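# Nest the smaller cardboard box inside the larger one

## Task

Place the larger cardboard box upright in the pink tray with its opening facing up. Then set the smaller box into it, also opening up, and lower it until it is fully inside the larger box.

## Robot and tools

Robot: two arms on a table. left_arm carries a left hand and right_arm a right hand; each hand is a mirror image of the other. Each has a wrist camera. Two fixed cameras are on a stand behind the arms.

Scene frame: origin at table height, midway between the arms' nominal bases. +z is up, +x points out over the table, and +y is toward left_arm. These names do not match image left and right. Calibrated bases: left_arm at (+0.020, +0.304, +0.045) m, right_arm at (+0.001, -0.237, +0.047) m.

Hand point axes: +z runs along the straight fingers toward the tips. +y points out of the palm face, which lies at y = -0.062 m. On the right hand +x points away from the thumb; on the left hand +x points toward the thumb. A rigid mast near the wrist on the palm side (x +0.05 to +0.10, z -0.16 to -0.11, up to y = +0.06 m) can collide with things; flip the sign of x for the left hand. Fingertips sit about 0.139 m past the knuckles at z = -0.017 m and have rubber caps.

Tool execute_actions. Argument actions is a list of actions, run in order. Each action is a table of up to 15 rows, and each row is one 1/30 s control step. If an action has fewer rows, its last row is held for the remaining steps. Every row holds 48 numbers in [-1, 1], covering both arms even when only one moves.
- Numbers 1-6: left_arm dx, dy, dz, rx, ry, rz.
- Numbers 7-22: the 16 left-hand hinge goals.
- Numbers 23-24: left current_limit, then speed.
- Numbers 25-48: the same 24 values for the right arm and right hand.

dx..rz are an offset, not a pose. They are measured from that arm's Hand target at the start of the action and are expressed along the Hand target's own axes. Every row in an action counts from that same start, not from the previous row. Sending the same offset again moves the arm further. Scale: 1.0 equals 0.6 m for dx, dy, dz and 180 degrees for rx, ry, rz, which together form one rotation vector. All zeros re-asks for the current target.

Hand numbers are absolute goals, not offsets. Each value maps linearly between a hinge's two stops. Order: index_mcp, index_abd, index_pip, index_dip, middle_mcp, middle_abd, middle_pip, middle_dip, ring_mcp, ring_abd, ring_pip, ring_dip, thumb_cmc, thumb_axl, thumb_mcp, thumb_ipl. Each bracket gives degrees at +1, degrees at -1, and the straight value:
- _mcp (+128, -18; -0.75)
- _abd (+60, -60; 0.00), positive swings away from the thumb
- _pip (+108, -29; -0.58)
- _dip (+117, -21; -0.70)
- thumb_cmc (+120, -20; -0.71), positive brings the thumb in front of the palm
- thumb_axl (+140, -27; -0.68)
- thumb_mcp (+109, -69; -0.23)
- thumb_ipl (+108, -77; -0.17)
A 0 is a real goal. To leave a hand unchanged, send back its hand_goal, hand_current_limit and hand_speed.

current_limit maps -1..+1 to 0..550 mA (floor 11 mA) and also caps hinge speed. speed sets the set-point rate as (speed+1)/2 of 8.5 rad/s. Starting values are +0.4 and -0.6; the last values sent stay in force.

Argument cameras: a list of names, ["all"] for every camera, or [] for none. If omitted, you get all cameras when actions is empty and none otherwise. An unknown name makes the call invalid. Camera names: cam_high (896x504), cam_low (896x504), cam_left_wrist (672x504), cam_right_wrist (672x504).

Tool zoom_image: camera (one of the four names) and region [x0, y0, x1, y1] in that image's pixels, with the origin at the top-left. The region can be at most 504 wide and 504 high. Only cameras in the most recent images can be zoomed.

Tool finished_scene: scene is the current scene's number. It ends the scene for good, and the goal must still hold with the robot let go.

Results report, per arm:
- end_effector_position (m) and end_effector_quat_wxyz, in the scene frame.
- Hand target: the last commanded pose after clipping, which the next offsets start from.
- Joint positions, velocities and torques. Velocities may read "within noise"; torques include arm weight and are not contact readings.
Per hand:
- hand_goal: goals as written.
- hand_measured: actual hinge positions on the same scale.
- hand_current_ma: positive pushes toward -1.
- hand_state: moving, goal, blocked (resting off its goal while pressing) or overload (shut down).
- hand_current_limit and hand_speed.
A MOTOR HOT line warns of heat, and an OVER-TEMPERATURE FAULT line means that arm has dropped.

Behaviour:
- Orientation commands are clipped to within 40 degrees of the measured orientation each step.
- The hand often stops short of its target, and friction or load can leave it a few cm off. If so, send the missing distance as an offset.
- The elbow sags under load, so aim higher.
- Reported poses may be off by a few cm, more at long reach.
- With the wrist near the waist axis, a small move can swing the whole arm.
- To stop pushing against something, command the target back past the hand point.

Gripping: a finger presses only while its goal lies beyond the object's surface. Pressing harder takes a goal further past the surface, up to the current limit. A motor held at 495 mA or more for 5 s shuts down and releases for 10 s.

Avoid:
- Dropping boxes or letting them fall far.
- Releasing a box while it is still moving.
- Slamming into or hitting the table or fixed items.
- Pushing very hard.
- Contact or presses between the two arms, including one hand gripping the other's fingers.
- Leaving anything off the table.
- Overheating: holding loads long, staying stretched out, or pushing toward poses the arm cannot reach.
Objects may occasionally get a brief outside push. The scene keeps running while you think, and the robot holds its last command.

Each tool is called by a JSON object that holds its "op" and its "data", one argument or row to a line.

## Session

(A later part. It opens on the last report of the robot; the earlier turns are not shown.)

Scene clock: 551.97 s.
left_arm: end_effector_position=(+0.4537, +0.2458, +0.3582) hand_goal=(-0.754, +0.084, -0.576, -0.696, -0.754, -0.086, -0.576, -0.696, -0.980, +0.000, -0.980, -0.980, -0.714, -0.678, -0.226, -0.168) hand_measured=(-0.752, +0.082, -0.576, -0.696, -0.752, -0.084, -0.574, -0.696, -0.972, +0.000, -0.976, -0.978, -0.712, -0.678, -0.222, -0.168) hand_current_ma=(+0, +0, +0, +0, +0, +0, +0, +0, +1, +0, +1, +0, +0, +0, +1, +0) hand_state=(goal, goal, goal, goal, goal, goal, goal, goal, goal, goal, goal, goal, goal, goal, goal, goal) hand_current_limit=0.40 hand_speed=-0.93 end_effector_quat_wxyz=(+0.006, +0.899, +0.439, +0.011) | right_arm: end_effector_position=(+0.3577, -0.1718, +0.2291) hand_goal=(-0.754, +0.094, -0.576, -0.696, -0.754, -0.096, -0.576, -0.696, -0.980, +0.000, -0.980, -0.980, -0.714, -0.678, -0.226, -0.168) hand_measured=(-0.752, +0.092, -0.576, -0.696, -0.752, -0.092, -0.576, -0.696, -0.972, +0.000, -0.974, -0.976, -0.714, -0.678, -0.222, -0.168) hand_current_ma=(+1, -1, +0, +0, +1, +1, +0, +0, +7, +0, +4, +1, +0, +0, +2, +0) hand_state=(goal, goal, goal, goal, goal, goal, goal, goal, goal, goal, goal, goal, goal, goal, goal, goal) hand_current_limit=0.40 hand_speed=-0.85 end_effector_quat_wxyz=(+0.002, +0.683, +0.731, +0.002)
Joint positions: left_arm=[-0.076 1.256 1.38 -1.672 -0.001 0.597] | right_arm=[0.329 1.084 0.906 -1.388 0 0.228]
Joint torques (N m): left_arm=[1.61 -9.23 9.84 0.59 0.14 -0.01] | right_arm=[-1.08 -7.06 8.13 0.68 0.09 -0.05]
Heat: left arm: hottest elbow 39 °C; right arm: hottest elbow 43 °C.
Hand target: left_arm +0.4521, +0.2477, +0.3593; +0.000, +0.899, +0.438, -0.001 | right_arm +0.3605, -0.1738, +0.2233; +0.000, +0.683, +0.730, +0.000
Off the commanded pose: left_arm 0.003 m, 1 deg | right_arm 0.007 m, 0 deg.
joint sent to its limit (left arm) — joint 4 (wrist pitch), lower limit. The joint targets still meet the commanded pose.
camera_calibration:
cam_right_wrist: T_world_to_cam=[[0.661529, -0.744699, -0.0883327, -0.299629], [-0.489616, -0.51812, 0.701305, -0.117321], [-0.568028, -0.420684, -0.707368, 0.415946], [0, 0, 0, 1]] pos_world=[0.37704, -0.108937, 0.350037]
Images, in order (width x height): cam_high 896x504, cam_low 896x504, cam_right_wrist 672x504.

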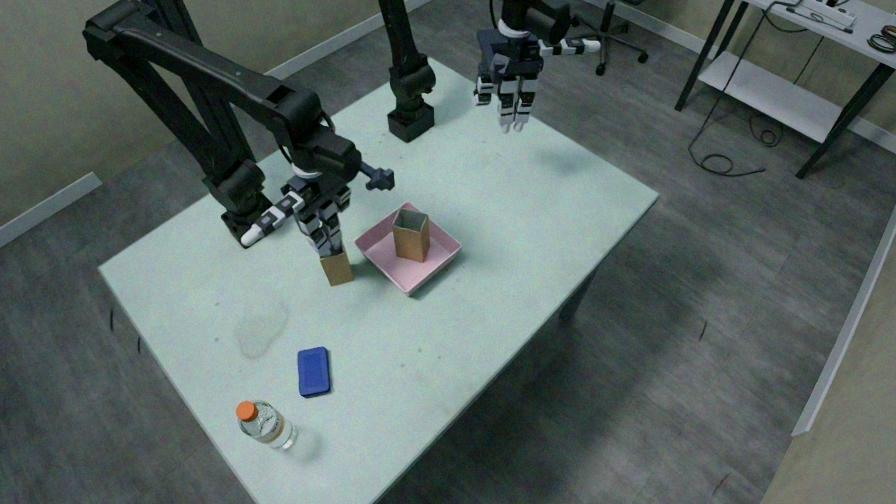

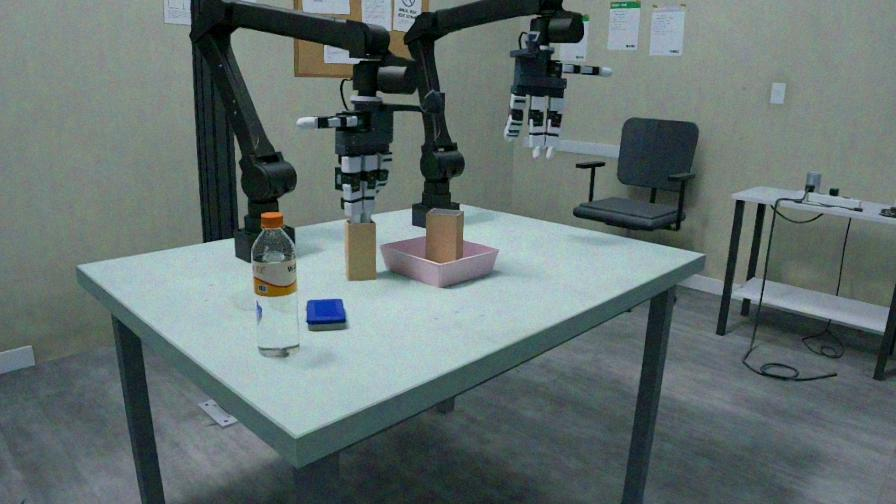

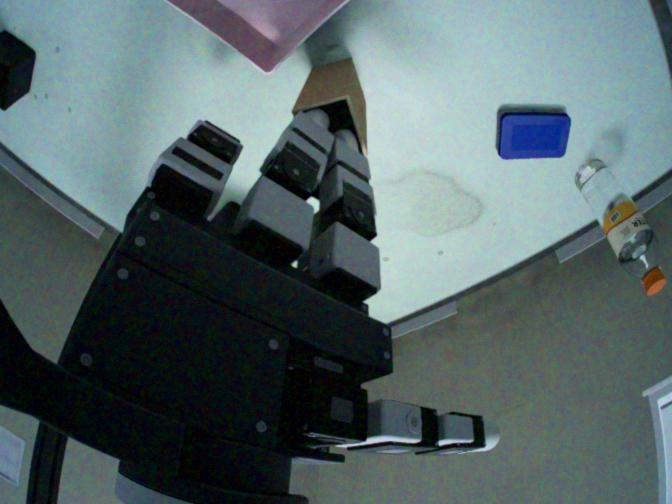

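{"op": "execute_actions", "data": {
  "actions": [
    [[0,0,0,0,0,0,-0.754,0.085,-0.576,-0.696,-0.754,-0.085,-0.576,-0.696,-0.98,0,-0.98,-0.98,-0.714,-0.678,-0.226,-0.168,0.4,-0.93,0,0,0.009,0,0,0,-0.754,0.095,-0.576,-0.696,-0.754,-0.095,-0.576,-0.696,-0.98,0,-0.98,-0.98,-0.714,-0.678,-0.226,-0.168,0.4,-0.85]],
    [[0,0,0,0,0,0,-0.754,0.085,-0.576,-0.696,-0.754,-0.085,-0.576,-0.696,-0.98,0,-0.98,-0.98,-0.714,-0.678,-0.226,-0.168,0.4,-0.93,0,0,0,0,0,0,-0.754,-0.11,-0.576,-0.696,-0.754,0.11,-0.576,-0.696,-0.98,0,-0.98,-0.98,-0.714,-0.678,-0.226,-0.168,0.4,-0.85]]
  ],
  "cameras": ["cam_high", "cam_low", "cam_right_wrist"]
}}

{"op": "zoom_image", "data": {
  "camera": "cam_right_wrist",
  "region": [200, 20, 400, 170]
}}

{"op": "zoom_image", "data": {
  "camera": "cam_low",
  "region": [300, 160, 430, 290]
}}

{"op": "zoom_image", "data": {
  "camera": "cam_high",
  "region": [270, 180, 400, 310]
}}

Scene clock: 563.40 s.
left_arm: end_effector_position=(+0.4537, +0.2458, +0.3582) hand_goal=(-0.754, +0.084, -0.576, -0.696, -0.754, -0.086, -0.576, -0.696, -0.980, +0.000, -0.980, -0.980, -0.714, -0.678, -0.226, -0.168) hand_measured=(-0.752, +0.082, -0.576, -0.696, -0.752, -0.084, -0.574, -0.696, -0.972, +0.000, -0.976, -0.978, -0.712, -0.678, -0.222, -0.168) hand_current_ma=(+0, +0, +0, +0, +0, +0, +0, +0, +1, +0, +1, +0, +0, +0, +1, +0) hand_state=(goal, goal, goal, goal, goal, goal, goal, goal, goal, goal, goal, goal, goal, goal, goal, goal) hand_current_limit=0.40 hand_speed=-0.93 end_effector_quat_wxyz=(+0.006, +0.899, +0.439, +0.011) | right_arm: end_effector_position=(+0.3578, -0.1718, +0.2239) hand_goal=(-0.754, -0.110, -0.576, -0.696, -0.754, +0.110, -0.576, -0.696, -0.980, +0.000, -0.980, -0.980, -0.714, -0.678, -0.226, -0.168) hand_measured=(-0.752, +0.042, -0.576, -0.696, -0.752, -0.036, -0.576, -0.696, -0.972, +0.000, -0.974, -0.976, -0.714, -0.678, -0.222, -0.168) hand_current_ma=(+0, +385, +0, +0, +1, -375, +0, +0, +7, +0, +4, +1, +0, +0, +2, +0) hand_state=(goal, blocked, goal, goal, goal, blocked, goal, goal, goal, goal, goal, goal, goal, goal, goal, goal) hand_current_limit=0.40 hand_speed=-0.85 end_effector_quat_wxyz=(+0.002, +0.683, +0.731, +0.003)
Joint positions: left_arm=[-0.076 1.256 1.38 -1.672 -0.001 0.597] | right_arm=[0.329 1.087 0.895 -1.372 0 0.228]
Joint torques (N m): left_arm=[1.55 -9.29 9.88 0.59 0.14 0] | right_arm=[-1.26 -6.24 7.97 0.9 0.06 -0.03]
Heat: left arm: hottest elbow 39 °C; right arm: hottest elbow 42 °C.
Hand target: left_arm +0.4521, +0.2477, +0.3593; +0.000, +0.899, +0.438, -0.001 | right_arm +0.3605, -0.1738, +0.2178; +0.000, +0.683, +0.730, +0.000
Off the commanded pose: left_arm 0.003 m, 1 deg | right_arm 0.007 m, 0 deg.
joint sent to its limit (left arm) — joint 4 (wrist pitch), lower limit. The joint targets still meet the commanded pose.
camera_calibration:
cam_right_wrist: T_world_to_cam=[[0.661495, -0.744752, -0.0881462, -0.300202], [-0.489941, -0.518145, 0.701059, -0.11349], [-0.567787, -0.42056, -0.707635, 0.41241], [0, 0, 0, 1]] pos_world=[0.37714, -0.108937, 0.344937]
Images, in order (width x height): cam_high 896x504, cam_low 896x504, cam_right_wrist 672x504.

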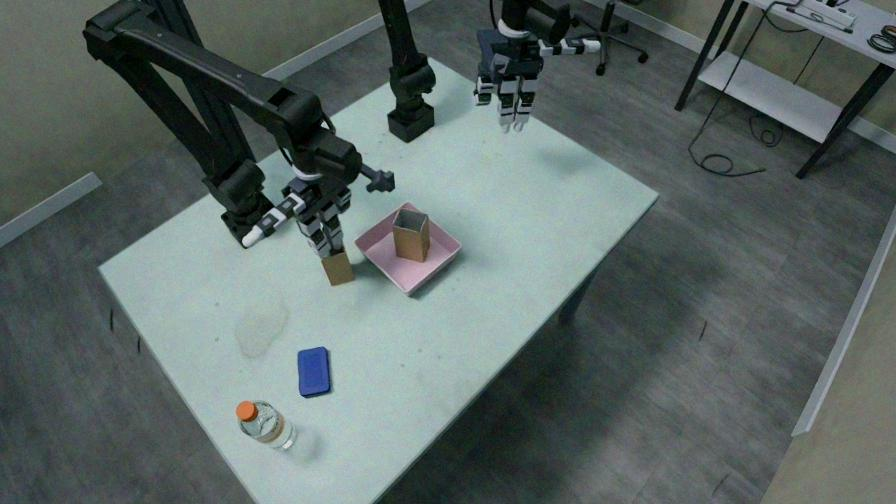

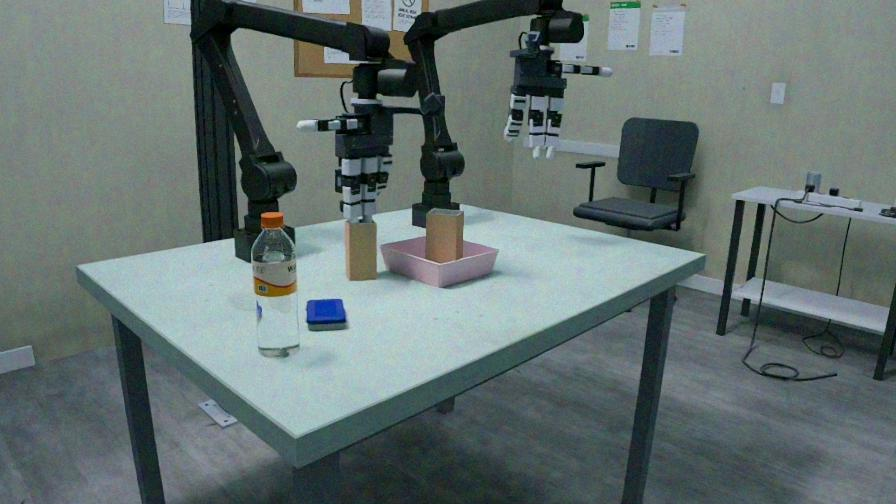

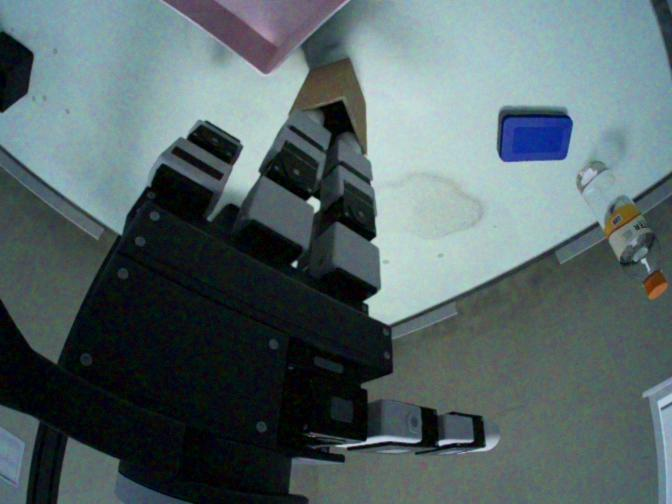

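Scaled by 2.520 from the camera's 672x504 image, which has a finer 960x720 frame.

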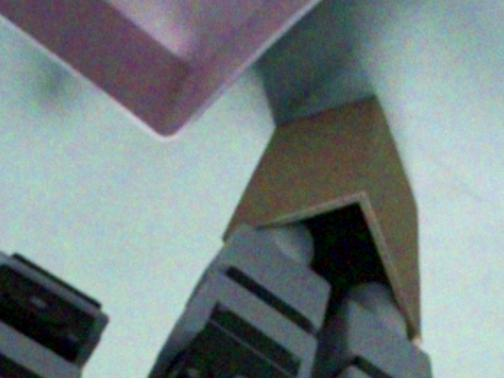

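Scaled by 3.877 from the camera's 896x504 image, which has a finer 1280x720 frame.

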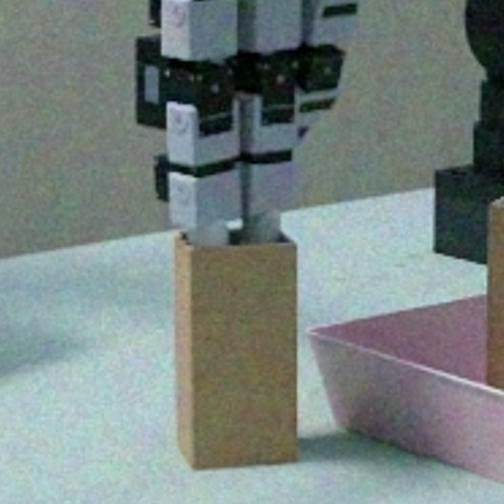

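Scaled by 3.877 from the camera's 896x504 image, which has a finer 1280x720 frame.

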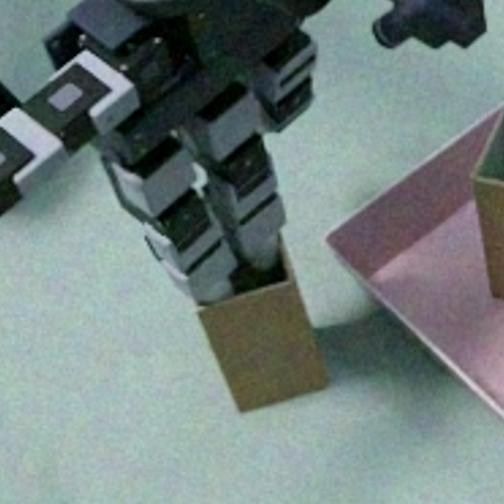

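{"op": "execute_actions", "data": {
  "actions": [
    [[0,0,0,0,0,0,-0.754,0.085,-0.576,-0.696,-0.754,-0.085,-0.576,-0.696,-0.98,0,-0.98,-0.98,-0.714,-0.678,-0.226,-0.168,0.4,-0.93,0,0,-0.07,0,0,0,-0.754,-0.08,-0.576,-0.696,-0.754,0.08,-0.576,-0.696,-0.98,0,-0.98,-0.98,-0.714,-0.678,-0.226,-0.168,0.4,-0.85]],
    [[0,0,0,0,0,0,-0.754,0.085,-0.576,-0.696,-0.754,-0.085,-0.576,-0.696,-0.98,0,-0.98,-0.98,-0.714,-0.678,-0.226,-0.168,0.4,-0.93,0,0,-0.07,0,0,0,-0.754,-0.08,-0.576,-0.696,-0.754,0.08,-0.576,-0.696,-0.98,0,-0.98,-0.98,-0.714,-0.678,-0.226,-0.168,0.4,-0.85]]
  ],
  "cameras": ["cam_high", "cam_low", "cam_right_wrist"]
}}

{"op": "zoom_image", "data": {
  "camera": "cam_low",
  "region": [300, 140, 480, 290]
}}

{"op": "zoom_image", "data": {
  "camera": "cam_right_wrist",
  "region": [200, 20, 400, 170]
}}

Scene clock: 582.70 s.
left_arm: end_effector_position=(+0.4537, +0.2458, +0.3582) hand_goal=(-0.754, +0.084, -0.576, -0.696, -0.754, -0.086, -0.576, -0.696, -0.980, +0.000, -0.980, -0.980, -0.714, -0.678, -0.226, -0.168) hand_measured=(-0.752, +0.082, -0.576, -0.696, -0.752, -0.084, -0.574, -0.696, -0.972, +0.000, -0.976, -0.978, -0.712, -0.678, -0.222, -0.168) hand_current_ma=(+0, +0, +0, +0, +0, +0, +0, +0, +1, +0, +1, +0, +0, +0, +1, +0) hand_state=(goal, goal, goal, goal, goal, goal, goal, goal, goal, goal, goal, goal, goal, goal, goal, goal) hand_current_limit=0.40 hand_speed=-0.93 end_effector_quat_wxyz=(+0.006, +0.899, +0.439, +0.011) | right_arm: end_effector_position=(+0.3512, -0.1738, +0.2829) hand_goal=(-0.754, -0.080, -0.576, -0.696, -0.754, +0.080, -0.576, -0.696, -0.980, +0.000, -0.980, -0.980, -0.714, -0.678, -0.226, -0.168) hand_measured=(-0.752, +0.042, -0.576, -0.696, -0.752, -0.036, -0.576, -0.696, -0.972, +0.000, -0.974, -0.976, -0.714, -0.678, -0.222, -0.168) hand_current_ma=(+0, +289, +0, +0, +0, -264, +0, +0, +6, +0, +4, +1, +0, +0, +2, +0) hand_state=(goal, blocked, goal, goal, goal, blocked, goal, goal, goal, goal, goal, goal, goal, goal, goal, goal) hand_current_limit=0.40 hand_speed=-0.85 end_effector_quat_wxyz=(-0.008, +0.682, +0.731, -0.014)
Joint positions: left_arm=[-0.076 1.256 1.38 -1.672 -0.001 0.597] | right_arm=[0.329 1.075 1.049 -1.577 0 0.227]
Joint torques (N m): left_arm=[1.61 -9.29 9.83 0.61 0.15 -0.01] | right_arm=[-1.14 -6.36 12.14 -0.23 0.05 0.04]
Heat: left arm: hottest elbow 38 °C; right arm: hottest elbow 42 °C.
Hand target: left_arm +0.4521, +0.2477, +0.3593; +0.000, +0.899, +0.438, -0.001 | right_arm +0.3605, -0.1737, +0.3020; +0.000, +0.683, +0.731, +0.000
Off the commanded pose: left_arm 0.003 m, 1 deg | right_arm 0.021 m, 2 deg.
joint sent to its limit (left arm) — joint 4 (wrist pitch), lower limit. The joint targets still meet the commanded pose.
camera_calibration:
cam_right_wrist: T_world_to_cam=[[0.658309, -0.745531, -0.103987, -0.286662], [-0.463688, -0.510448, 0.72418, -0.173464], [-0.592978, -0.428517, -0.681726, 0.449778], [0, 0, 0, 1]] pos_world=[0.374988, -0.109523, 0.402436]
Images, in order (width x height): cam_high 896x504, cam_low 896x504, cam_right_wrist 672x504.

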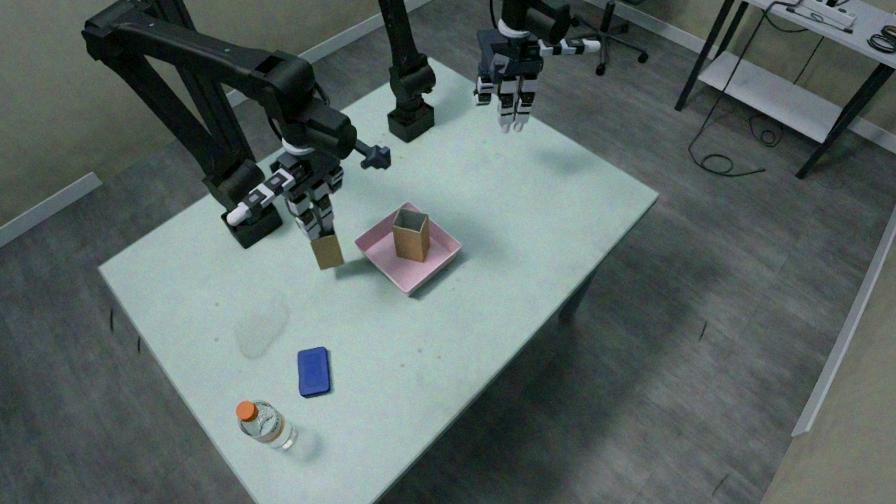

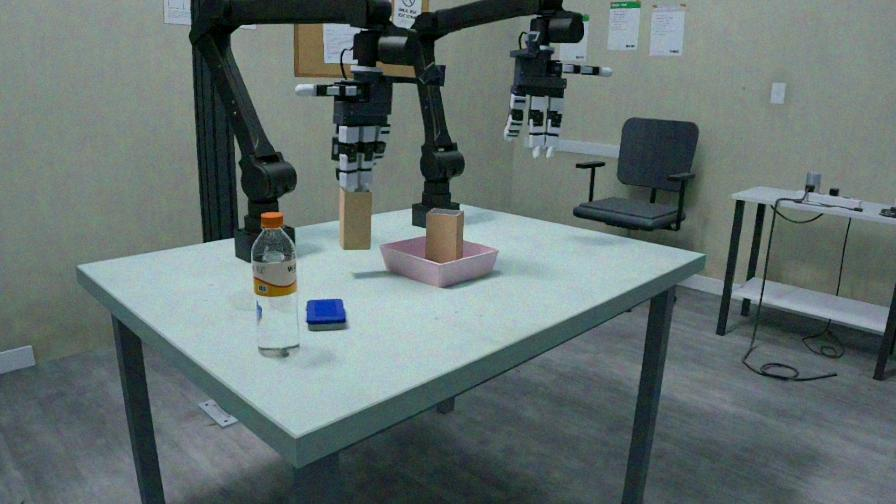

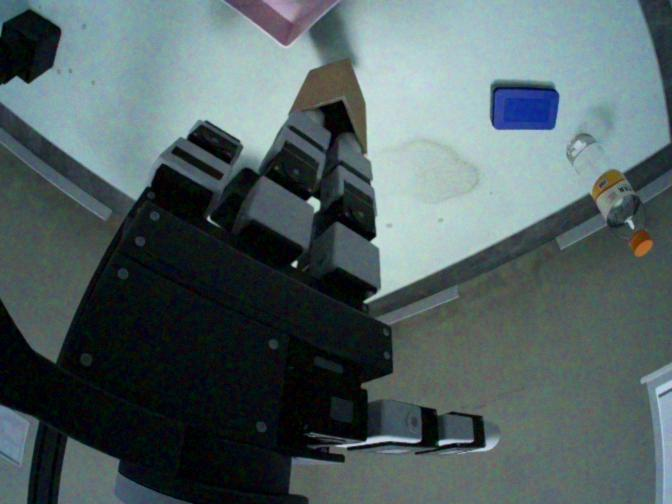

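Scaled by 2.800 from the camera's 896x504 image, which has a finer 1280x720 frame.

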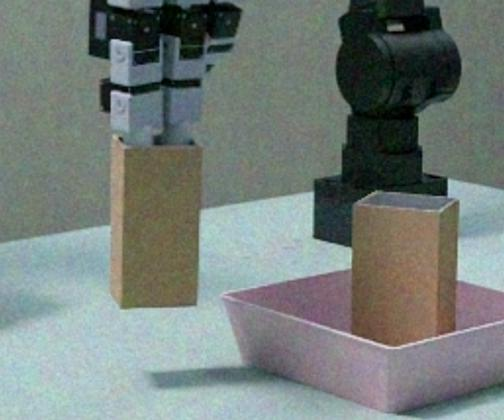

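Scaled by 2.520 from the camera's 672x504 image, which has a finer 960x720 frame.

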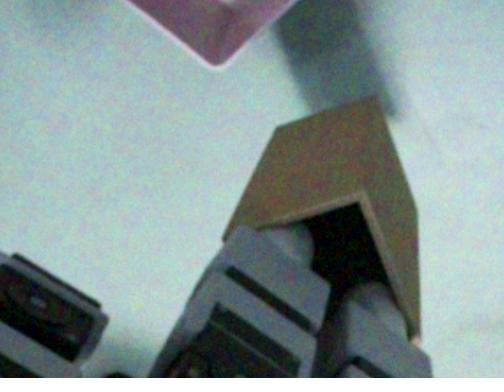

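{"op": "execute_actions", "data": {
  "actions": [
    [[0.05,-0.03,0,0,0,0,-0.754,0.085,-0.576,-0.696,-0.754,-0.085,-0.576,-0.696,-0.98,0,-0.98,-0.98,-0.714,-0.678,-0.226,-0.168,0.4,-0.93,0,0,-0.08,0,0,0.05,-0.754,-0.08,-0.576,-0.696,-0.754,0.08,-0.576,-0.696,-0.98,0,-0.98,-0.98,-0.714,-0.678,-0.226,-0.168,0.4,-0.85]],
    [[0,0,0,0,0,0,-0.754,0.085,-0.576,-0.696,-0.754,-0.085,-0.576,-0.696,-0.98,0,-0.98,-0.98,-0.714,-0.678,-0.226,-0.168,0.4,-0.93,0,0,-0.075,0,0,0.055,-0.754,-0.08,-0.576,-0.696,-0.754,0.08,-0.576,-0.696,-0.98,0,-0.98,-0.98,-0.714,-0.678,-0.226,-0.168,0.4,-0.85]],
    [[0,0,0,0,0,0,-0.754,0.085,-0.576,-0.696,-0.754,-0.085,-0.576,-0.696,-0.98,0,-0.98,-0.98,-0.714,-0.678,-0.226,-0.168,0.4,-0.93,0.03,0,0,0,0,0.0506,-0.754,-0.08,-0.576,-0.696,-0.754,0.08,-0.576,-0.696,-0.98,0,-0.98,-0.98,-0.714,-0.678,-0.226,-0.168,0.4,-0.85]],
    [[0,0,0,0,0,0,-0.754,0.085,-0.576,-0.696,-0.754,-0.085,-0.576,-0.696,-0.98,0,-0.98,-0.98,-0.714,-0.678,-0.226,-0.168,0.4,-0.93,0.07,0.003,0,0,0,0,-0.754,-0.08,-0.576,-0.696,-0.754,0.08,-0.576,-0.696,-0.98,0,-0.98,-0.98,-0.714,-0.678,-0.226,-0.168,0.4,-0.85]]
  ],
  "cameras": ["cam_high", "cam_low", "cam_right_wrist"]
}}

{"op": "zoom_image", "data": {
  "camera": "cam_low",
  "region": [330, 110, 530, 290]
}}

Scene clock: 597.83 s.
left_arm: end_effector_position=(+0.4544, +0.2810, +0.3582) hand_goal=(-0.754, +0.084, -0.576, -0.696, -0.754, -0.086, -0.576, -0.696, -0.980, +0.000, -0.980, -0.980, -0.714, -0.678, -0.226, -0.168) hand_measured=(-0.752, +0.082, -0.576, -0.696, -0.752, -0.084, -0.574, -0.696, -0.972, +0.000, -0.976, -0.978, -0.712, -0.678, -0.222, -0.168) hand_current_ma=(+0, +0, +0, +0, +0, +0, +0, +0, +1, +0, +1, +0, +0, +0, +1, +0) hand_state=(goal, goal, goal, goal, goal, goal, goal, goal, goal, goal, goal, goal, goal, goal, goal, goal) hand_current_limit=0.40 hand_speed=-0.93 end_effector_quat_wxyz=(+0.005, +0.898, +0.439, +0.011) | right_arm: end_effector_position=(+0.3771, -0.1229, +0.3753) hand_goal=(-0.754, -0.080, -0.576, -0.696, -0.754, +0.080, -0.576, -0.696, -0.980, +0.000, -0.980, -0.980, -0.714, -0.678, -0.226, -0.168) hand_measured=(-0.752, +0.042, -0.576, -0.696, -0.752, -0.036, -0.576, -0.696, -0.972, +0.000, -0.974, -0.976, -0.714, -0.678, -0.222, -0.168) hand_current_ma=(+0, +289, +0, +0, +0, -264, +0, +0, +6, +0, +4, +1, +0, +0, +3, +0) hand_state=(goal, blocked, goal, goal, goal, blocked, goal, goal, goal, goal, goal, goal, goal, goal, goal, goal) hand_current_limit=0.40 hand_speed=-0.85 end_effector_quat_wxyz=(+0.013, +0.837, +0.546, +0.029)
Joint positions: left_arm=[0.024 1.256 1.38 -1.672 0.001 0.695] | right_arm=[0.548 1.229 1.392 -1.674 0.022 0.928]
Joint torques (N m): left_arm=[1.55 -8.35 10.62 0.62 0.08 0] | right_arm=[0.09 -8.64 12.36 0.24 0.11 0.11]
Heat: left arm: hottest elbow 38 °C; right arm: hottest elbow 47 °C.
Hand target: left_arm +0.4564, +0.2824, +0.3592; +0.000, +0.899, +0.438, -0.001 | right_arm +0.3840, -0.1186, +0.3949; +0.000, +0.839, +0.544, +0.000
Off the commanded pose: left_arm 0.003 m, 1 deg | right_arm 0.021 m, 4 deg.
joint sent to its limit (left arm) — joint 4 (wrist pitch), lower limit. The joint targets still meet the commanded pose.
joint sent to its limit (right arm) — joint 4 (wrist pitch), lower limit. The joint targets are off in orientation, not in position.
camera_calibration:
cam_right_wrist: T_world_to_cam=[[0.245856, -0.965483, -0.0860033, -0.134384], [-0.712761, -0.240204, 0.658995, -0.0508397], [-0.656907, -0.100718, -0.747214, 0.638808], [0, 0, 0, 1]] pos_world=[0.41644, -0.0776181, 0.499272]
Images, in order (width x height): cam_high 896x504, cam_low 896x504, cam_right_wrist 672x504.

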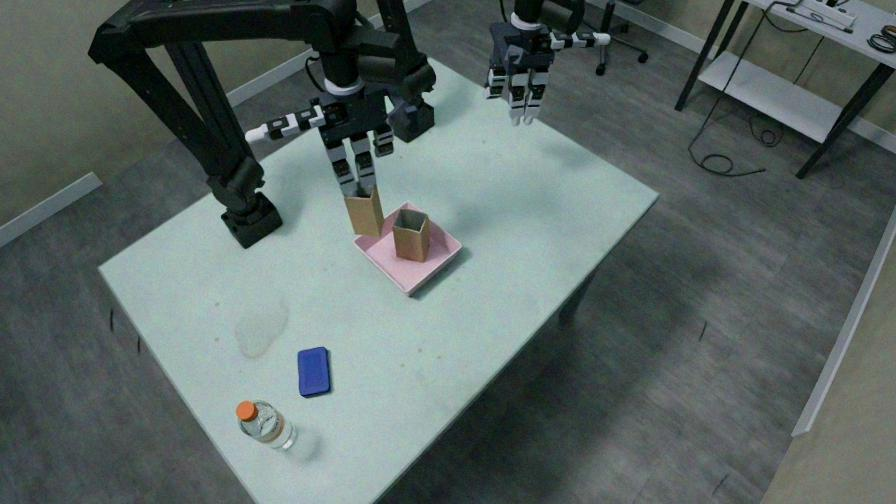

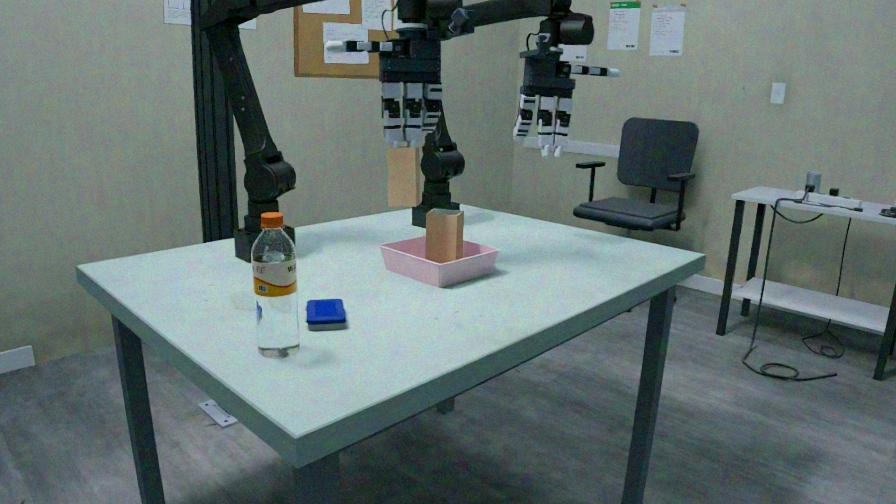

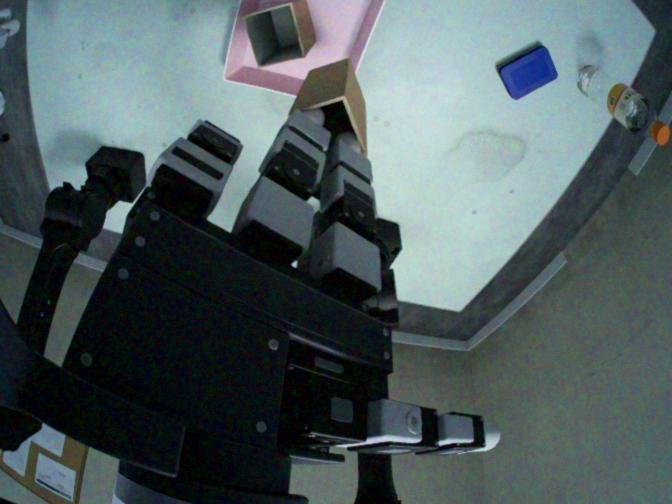

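Scaled by 2.520 from the camera's 896x504 image, which has a finer 1280x720 frame.

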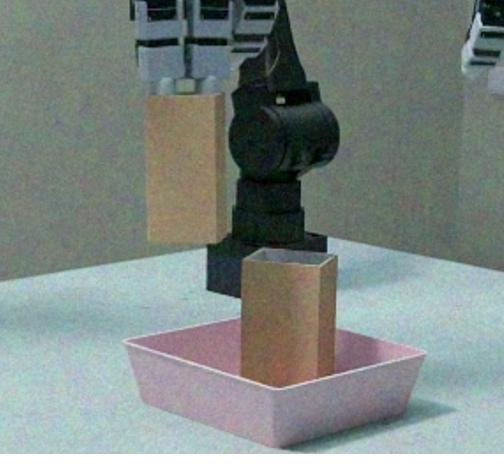

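{"op": "execute_actions", "data": {
  "actions": [
    [[0,0,0,0,0,0,-0.754,0.085,-0.576,-0.696,-0.754,-0.085,-0.576,-0.696,-0.98,0,-0.98,-0.98,-0.714,-0.678,-0.226,-0.168,0.4,-0.93,0.07,0.003,0,0,0,0,-0.754,-0.08,-0.576,-0.696,-0.754,0.08,-0.576,-0.696,-0.98,0,-0.98,-0.98,-0.714,-0.678,-0.226,-0.168,0.4,-0.85]],
    [[0,0,0,0,0,0,-0.754,0.085,-0.576,-0.696,-0.754,-0.085,-0.576,-0.696,-0.98,0,-0.98,-0.98,-0.714,-0.678,-0.226,-0.168,0.4,-0.93,0.07,0.003,0,0,0,0,-0.754,-0.08,-0.576,-0.696,-0.754,0.08,-0.576,-0.696,-0.98,0,-0.98,-0.98,-0.714,-0.678,-0.226,-0.168,0.4,-0.85]]
  ],
  "cameras": ["cam_high", "cam_low", "cam_right_wrist"]
}}

{"op": "zoom_image", "data": {
  "camera": "cam_low",
  "region": [370, 110, 510, 270]
}}

{"op": "zoom_image", "data": {
  "camera": "cam_high",
  "region": [340, 130, 480, 290]
}}

{"op": "zoom_image", "data": {
  "camera": "cam_right_wrist",
  "region": [220, 0, 440, 170]
}}

Scene clock: 607.77 s.
left_arm: end_effector_position=(+0.4544, +0.2810, +0.3582) hand_goal=(-0.754, +0.084, -0.576, -0.696, -0.754, -0.086, -0.576, -0.696, -0.980, +0.000, -0.980, -0.980, -0.714, -0.678, -0.226, -0.168) hand_measured=(-0.752, +0.082, -0.576, -0.696, -0.752, -0.084, -0.574, -0.696, -0.972, +0.000, -0.976, -0.978, -0.712, -0.678, -0.222, -0.168) hand_current_ma=(+0, +0, +0, +0, +0, +0, +0, +0, +1, +0, +1, +0, +0, +0, +1, +0) hand_state=(goal, goal, goal, goal, goal, goal, goal, goal, goal, goal, goal, goal, goal, goal, goal, goal) hand_current_limit=0.40 hand_speed=-0.93 end_effector_quat_wxyz=(+0.005, +0.898, +0.439, +0.011) | right_arm: end_effector_position=(+0.4142, -0.0494, +0.3778) hand_goal=(-0.754, -0.080, -0.576, -0.696, -0.754, +0.080, -0.576, -0.696, -0.980, +0.000, -0.980, -0.980, -0.714, -0.678, -0.226, -0.168) hand_measured=(-0.752, +0.042, -0.576, -0.696, -0.752, -0.036, -0.576, -0.696, -0.972, +0.000, -0.974, -0.976, -0.714, -0.678, -0.222, -0.168) hand_current_ma=(+0, +289, +0, +0, +0, -264, +0, +0, +6, +0, +4, +1, +0, +0, +3, +0) hand_state=(goal, blocked, goal, goal, goal, blocked, goal, goal, goal, goal, goal, goal, goal, goal, goal, goal) hand_current_limit=0.40 hand_speed=-0.85 end_effector_quat_wxyz=(+0.009, +0.836, +0.548, +0.027)
Joint positions: left_arm=[0.024 1.256 1.38 -1.672 0.001 0.695] | right_arm=[0.656 1.415 1.573 -1.675 0.019 1.033]
Joint torques (N m): left_arm=[1.55 -8.29 10.61 0.65 0.08 0] | right_arm=[-0.67 -12.28 12.44 0.25 0.1 0.17]
Motor temperatures (°C): left_arm=[26 31 38 24 24 26] | right_arm=[27 26 49 25 23 25]
Heat: left arm: hottest elbow 38 °C; right arm: hottest elbow 49 °C.
Hand target: left_arm +0.4564, +0.2824, +0.3592; +0.000, +0.899, +0.438, -0.001 | right_arm +0.4216, -0.0435, +0.3948; +0.000, +0.839, +0.544, +0.000
Off the commanded pose: left_arm 0.003 m, 1 deg | right_arm 0.019 m, 3 deg.
joint sent to its limit (left arm) — joint 4 (wrist pitch), lower limit. The joint targets still meet the commanded pose.
joint sent to its limit (right arm) — joint 4 (wrist pitch), lower limit. The joint targets are off in orientation, not in position.
camera_calibration:
cam_right_wrist: T_world_to_cam=[[0.248474, -0.964196, -0.0926657, -0.0708633], [-0.707047, -0.245928, 0.663026, -0.01252], [-0.662076, -0.099226, -0.742839, 0.673018], [0, 0, 0, 1]] pos_world=[0.454345, -0.00462419, 0.501678]
Images, in order (width x height): cam_high 896x504, cam_low 896x504, cam_right_wrist 672x504.

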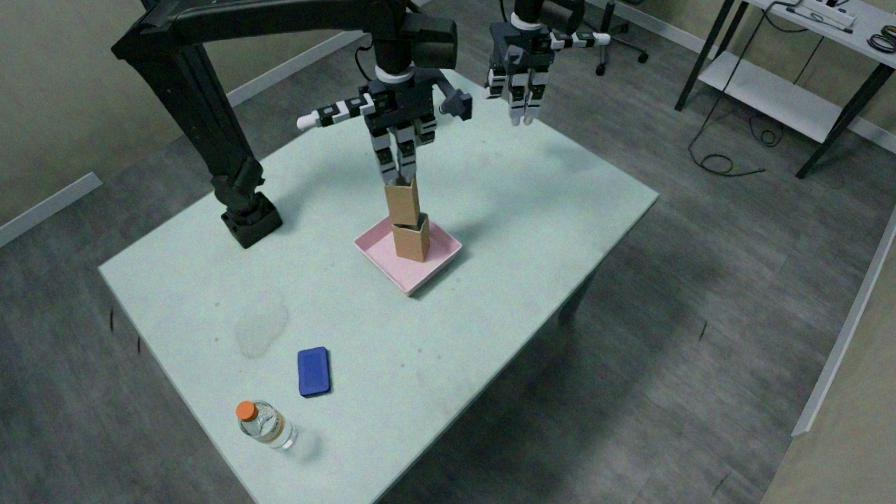

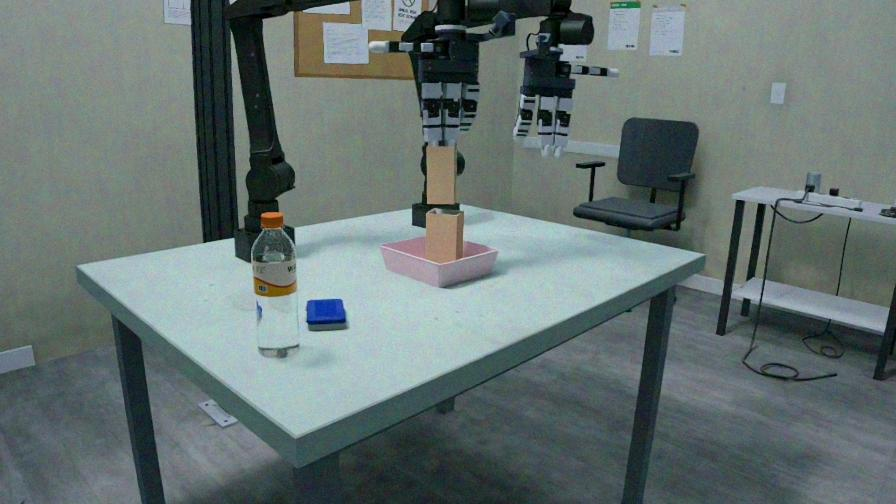

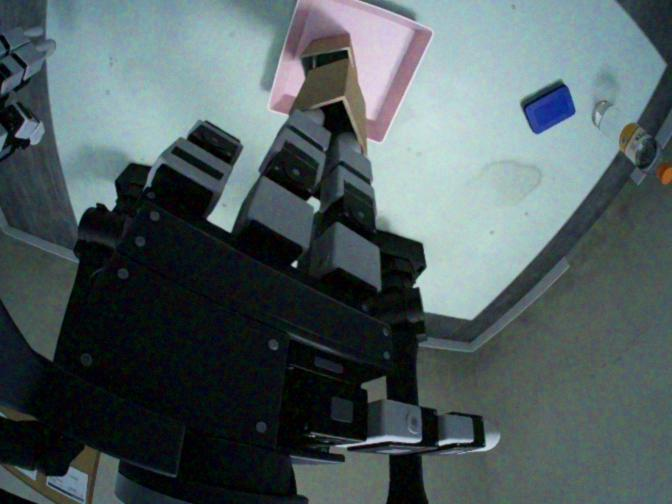

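Scaled by 3.150 from the camera's 896x504 image, which has a finer 1280x720 frame.

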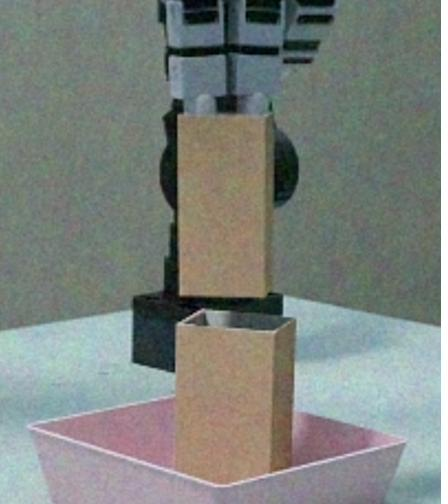

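Scaled by 3.150 from the camera's 896x504 image, which has a finer 1280x720 frame.

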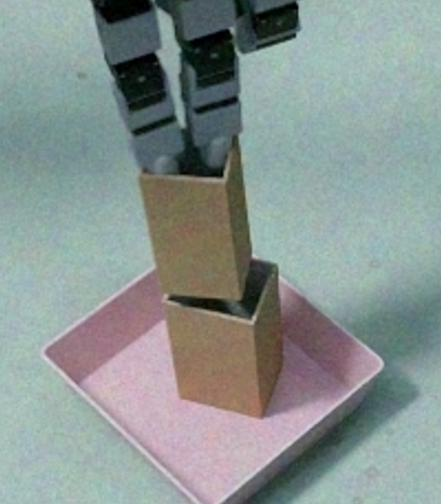

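Scaled by 2.291 from the camera's 672x504 image, which has a finer 960x720 frame.

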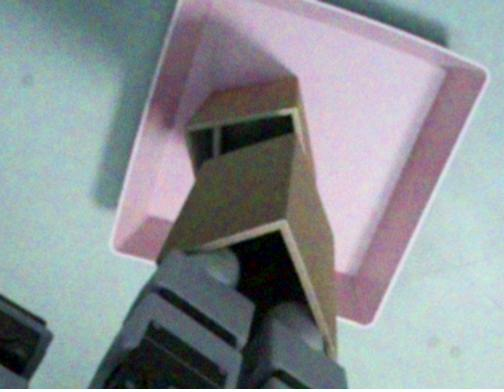

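{"op": "zoom_image", "data": {
  "camera": "cam_low",
  "region": [410, 140, 480, 220]
}}

{"op": "zoom_image", "data": {
  "camera": "cam_high",
  "region": [370, 170, 450, 270]
}}

Scaled by 6.300 from the camera's 896x504 image, which has a finer 1280x720 frame.

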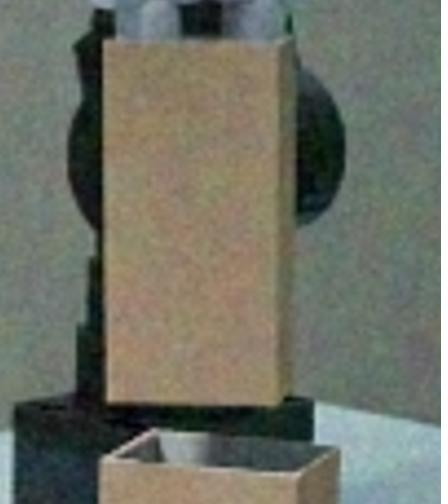

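Scaled by 5.040 from the camera's 896x504 image, which has a finer 1280x720 frame.

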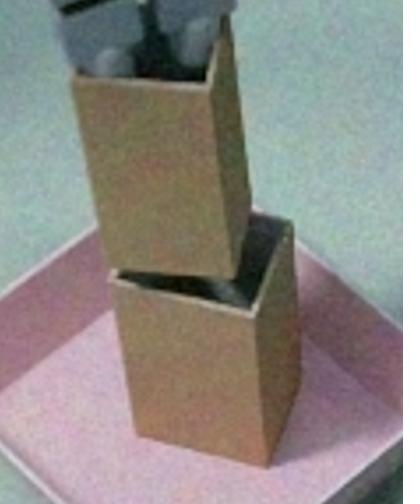

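{"op": "execute_actions", "data": {
  "actions": [
    [[0,0,0,0,0,0,-0.754,0.085,-0.576,-0.696,-0.754,-0.085,-0.576,-0.696,-0.98,0,-0.98,-0.98,-0.714,-0.678,-0.226,-0.168,0.4,-0.93,0,0,0.02,0,0,0.047,-0.754,-0.08,-0.576,-0.696,-0.754,0.08,-0.576,-0.696,-0.98,0,-0.98,-0.98,-0.714,-0.678,-0.226,-0.168,0.4,-0.85]]
  ],
  "cameras": ["cam_high", "cam_low", "cam_right_wrist"]
}}

{"op": "zoom_image", "data": {
  "camera": "cam_low",
  "region": [410, 140, 480, 220]
}}

{"op": "zoom_image", "data": {
  "camera": "cam_high",
  "region": [370, 170, 450, 270]
}}

{"op": "zoom_image", "data": {
  "camera": "cam_right_wrist",
  "region": [220, 0, 440, 170]
}}

Scene clock: 644.37 s.
left_arm: end_effector_position=(+0.4544, +0.2810, +0.3582) hand_goal=(-0.754, +0.084, -0.576, -0.696, -0.754, -0.086, -0.576, -0.696, -0.980, +0.000, -0.980, -0.980, -0.714, -0.678, -0.226, -0.168) hand_measured=(-0.752, +0.082, -0.576, -0.696, -0.752, -0.084, -0.574, -0.696, -0.972, +0.000, -0.976, -0.978, -0.712, -0.678, -0.222, -0.168) hand_current_ma=(+0, +0, +0, +0, +0, +0, +0, +0, +1, +0, +1, +0, +0, +0, +1, +0) hand_state=(goal, goal, goal, goal, goal, goal, goal, goal, goal, goal, goal, goal, goal, goal, goal, goal) hand_current_limit=0.40 hand_speed=-0.93 end_effector_quat_wxyz=(+0.005, +0.898, +0.439, +0.011) | right_arm: end_effector_position=(+0.4145, -0.0522, +0.3687) hand_goal=(-0.754, -0.080, -0.576, -0.696, -0.754, +0.080, -0.576, -0.696, -0.980, +0.000, -0.980, -0.980, -0.714, -0.678, -0.226, -0.168) hand_measured=(-0.752, +0.042, -0.576, -0.696, -0.752, -0.036, -0.576, -0.696, -0.972, +0.000, -0.974, -0.976, -0.714, -0.678, -0.222, -0.168) hand_current_ma=(+0, +289, +0, +0, +0, -264, +0, +0, +6, +0, +4, +1, +0, +0, +3, +0) hand_state=(goal, blocked, goal, goal, goal, blocked, goal, goal, goal, goal, goal, goal, goal, goal, goal, goal) hand_current_limit=0.40 hand_speed=-0.85 end_effector_quat_wxyz=(+0.007, +0.875, +0.483, +0.018)
Joint positions: left_arm=[0.024 1.256 1.38 -1.672 0.001 0.695] | right_arm=[0.656 1.454 1.594 -1.675 0.018 1.184]
Joint torques (N m): left_arm=[1.49 -8.29 10.61 0.62 0.08 0] | right_arm=[-0.32 -12.69 12.55 0.24 -0.04 0.14]
Heat: left arm: hottest elbow 39 °C; right arm: hottest elbow 48 °C.
Hand target: left_arm +0.4564, +0.2824, +0.3592; +0.000, +0.899, +0.438, -0.001 | right_arm +0.4216, -0.0435, +0.3827; +0.000, +0.877, +0.480, +0.000
Off the commanded pose: left_arm 0.003 m, 1 deg | right_arm 0.018 m, 2 deg.
joint sent to its limit (left arm) — joint 4 (wrist pitch), lower limit. The joint targets still meet the commanded pose.
joint sent to its limit (right arm) — joint 4 (wrist pitch), lower limit. The joint targets are off in orientation, not in position.
camera_calibration:
cam_right_wrist: T_world_to_cam=[[0.0983023, -0.990795, -0.0930712, -0.0134054], [-0.723905, -0.135369, 0.676489, 0.000703865], [-0.682861, 0.00087429, -0.730548, 0.675508], [0, 0, 0, 1]] pos_world=[0.463105, -0.0137773, 0.491767]
Images, in order (width x height): cam_high 896x504, cam_low 896x504, cam_right_wrist 672x504.

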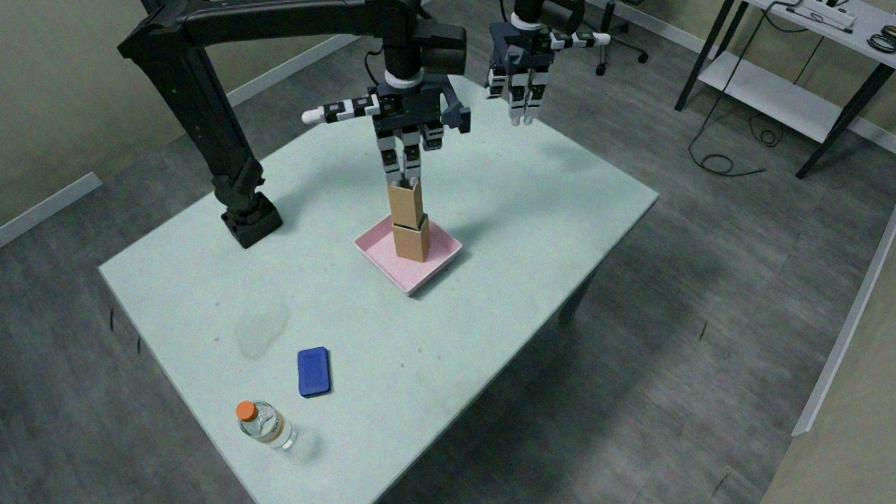

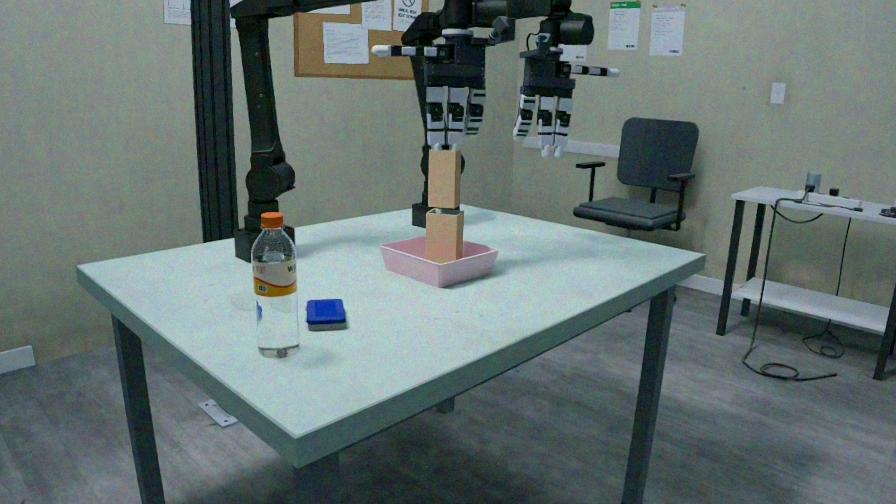

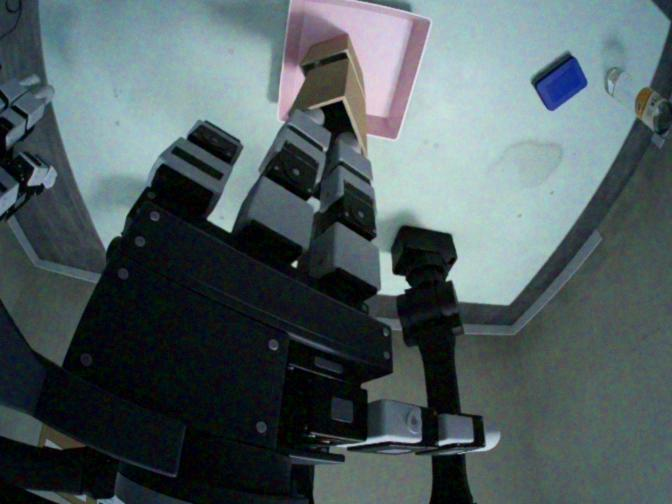

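Scaled by 6.300 from the camera's 896x504 image, which has a finer 1280x720 frame.

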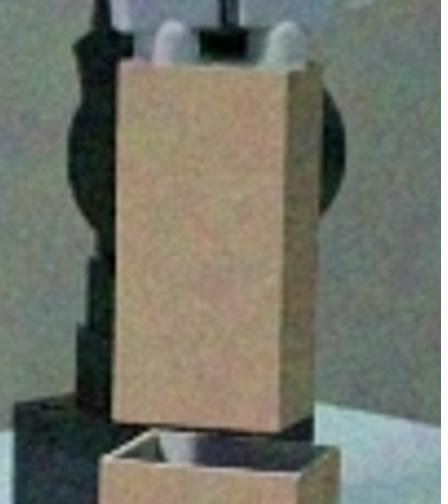

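Scaled by 5.040 from the camera's 896x504 image, which has a finer 1280x720 frame.

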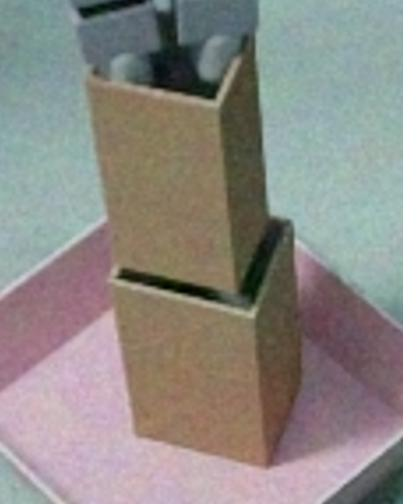

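Scaled by 2.291 from the camera's 672x504 image, which has a finer 960x720 frame.

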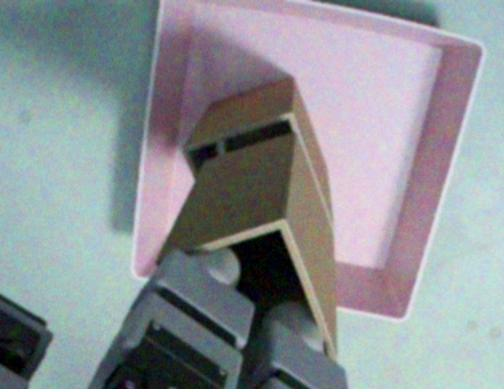

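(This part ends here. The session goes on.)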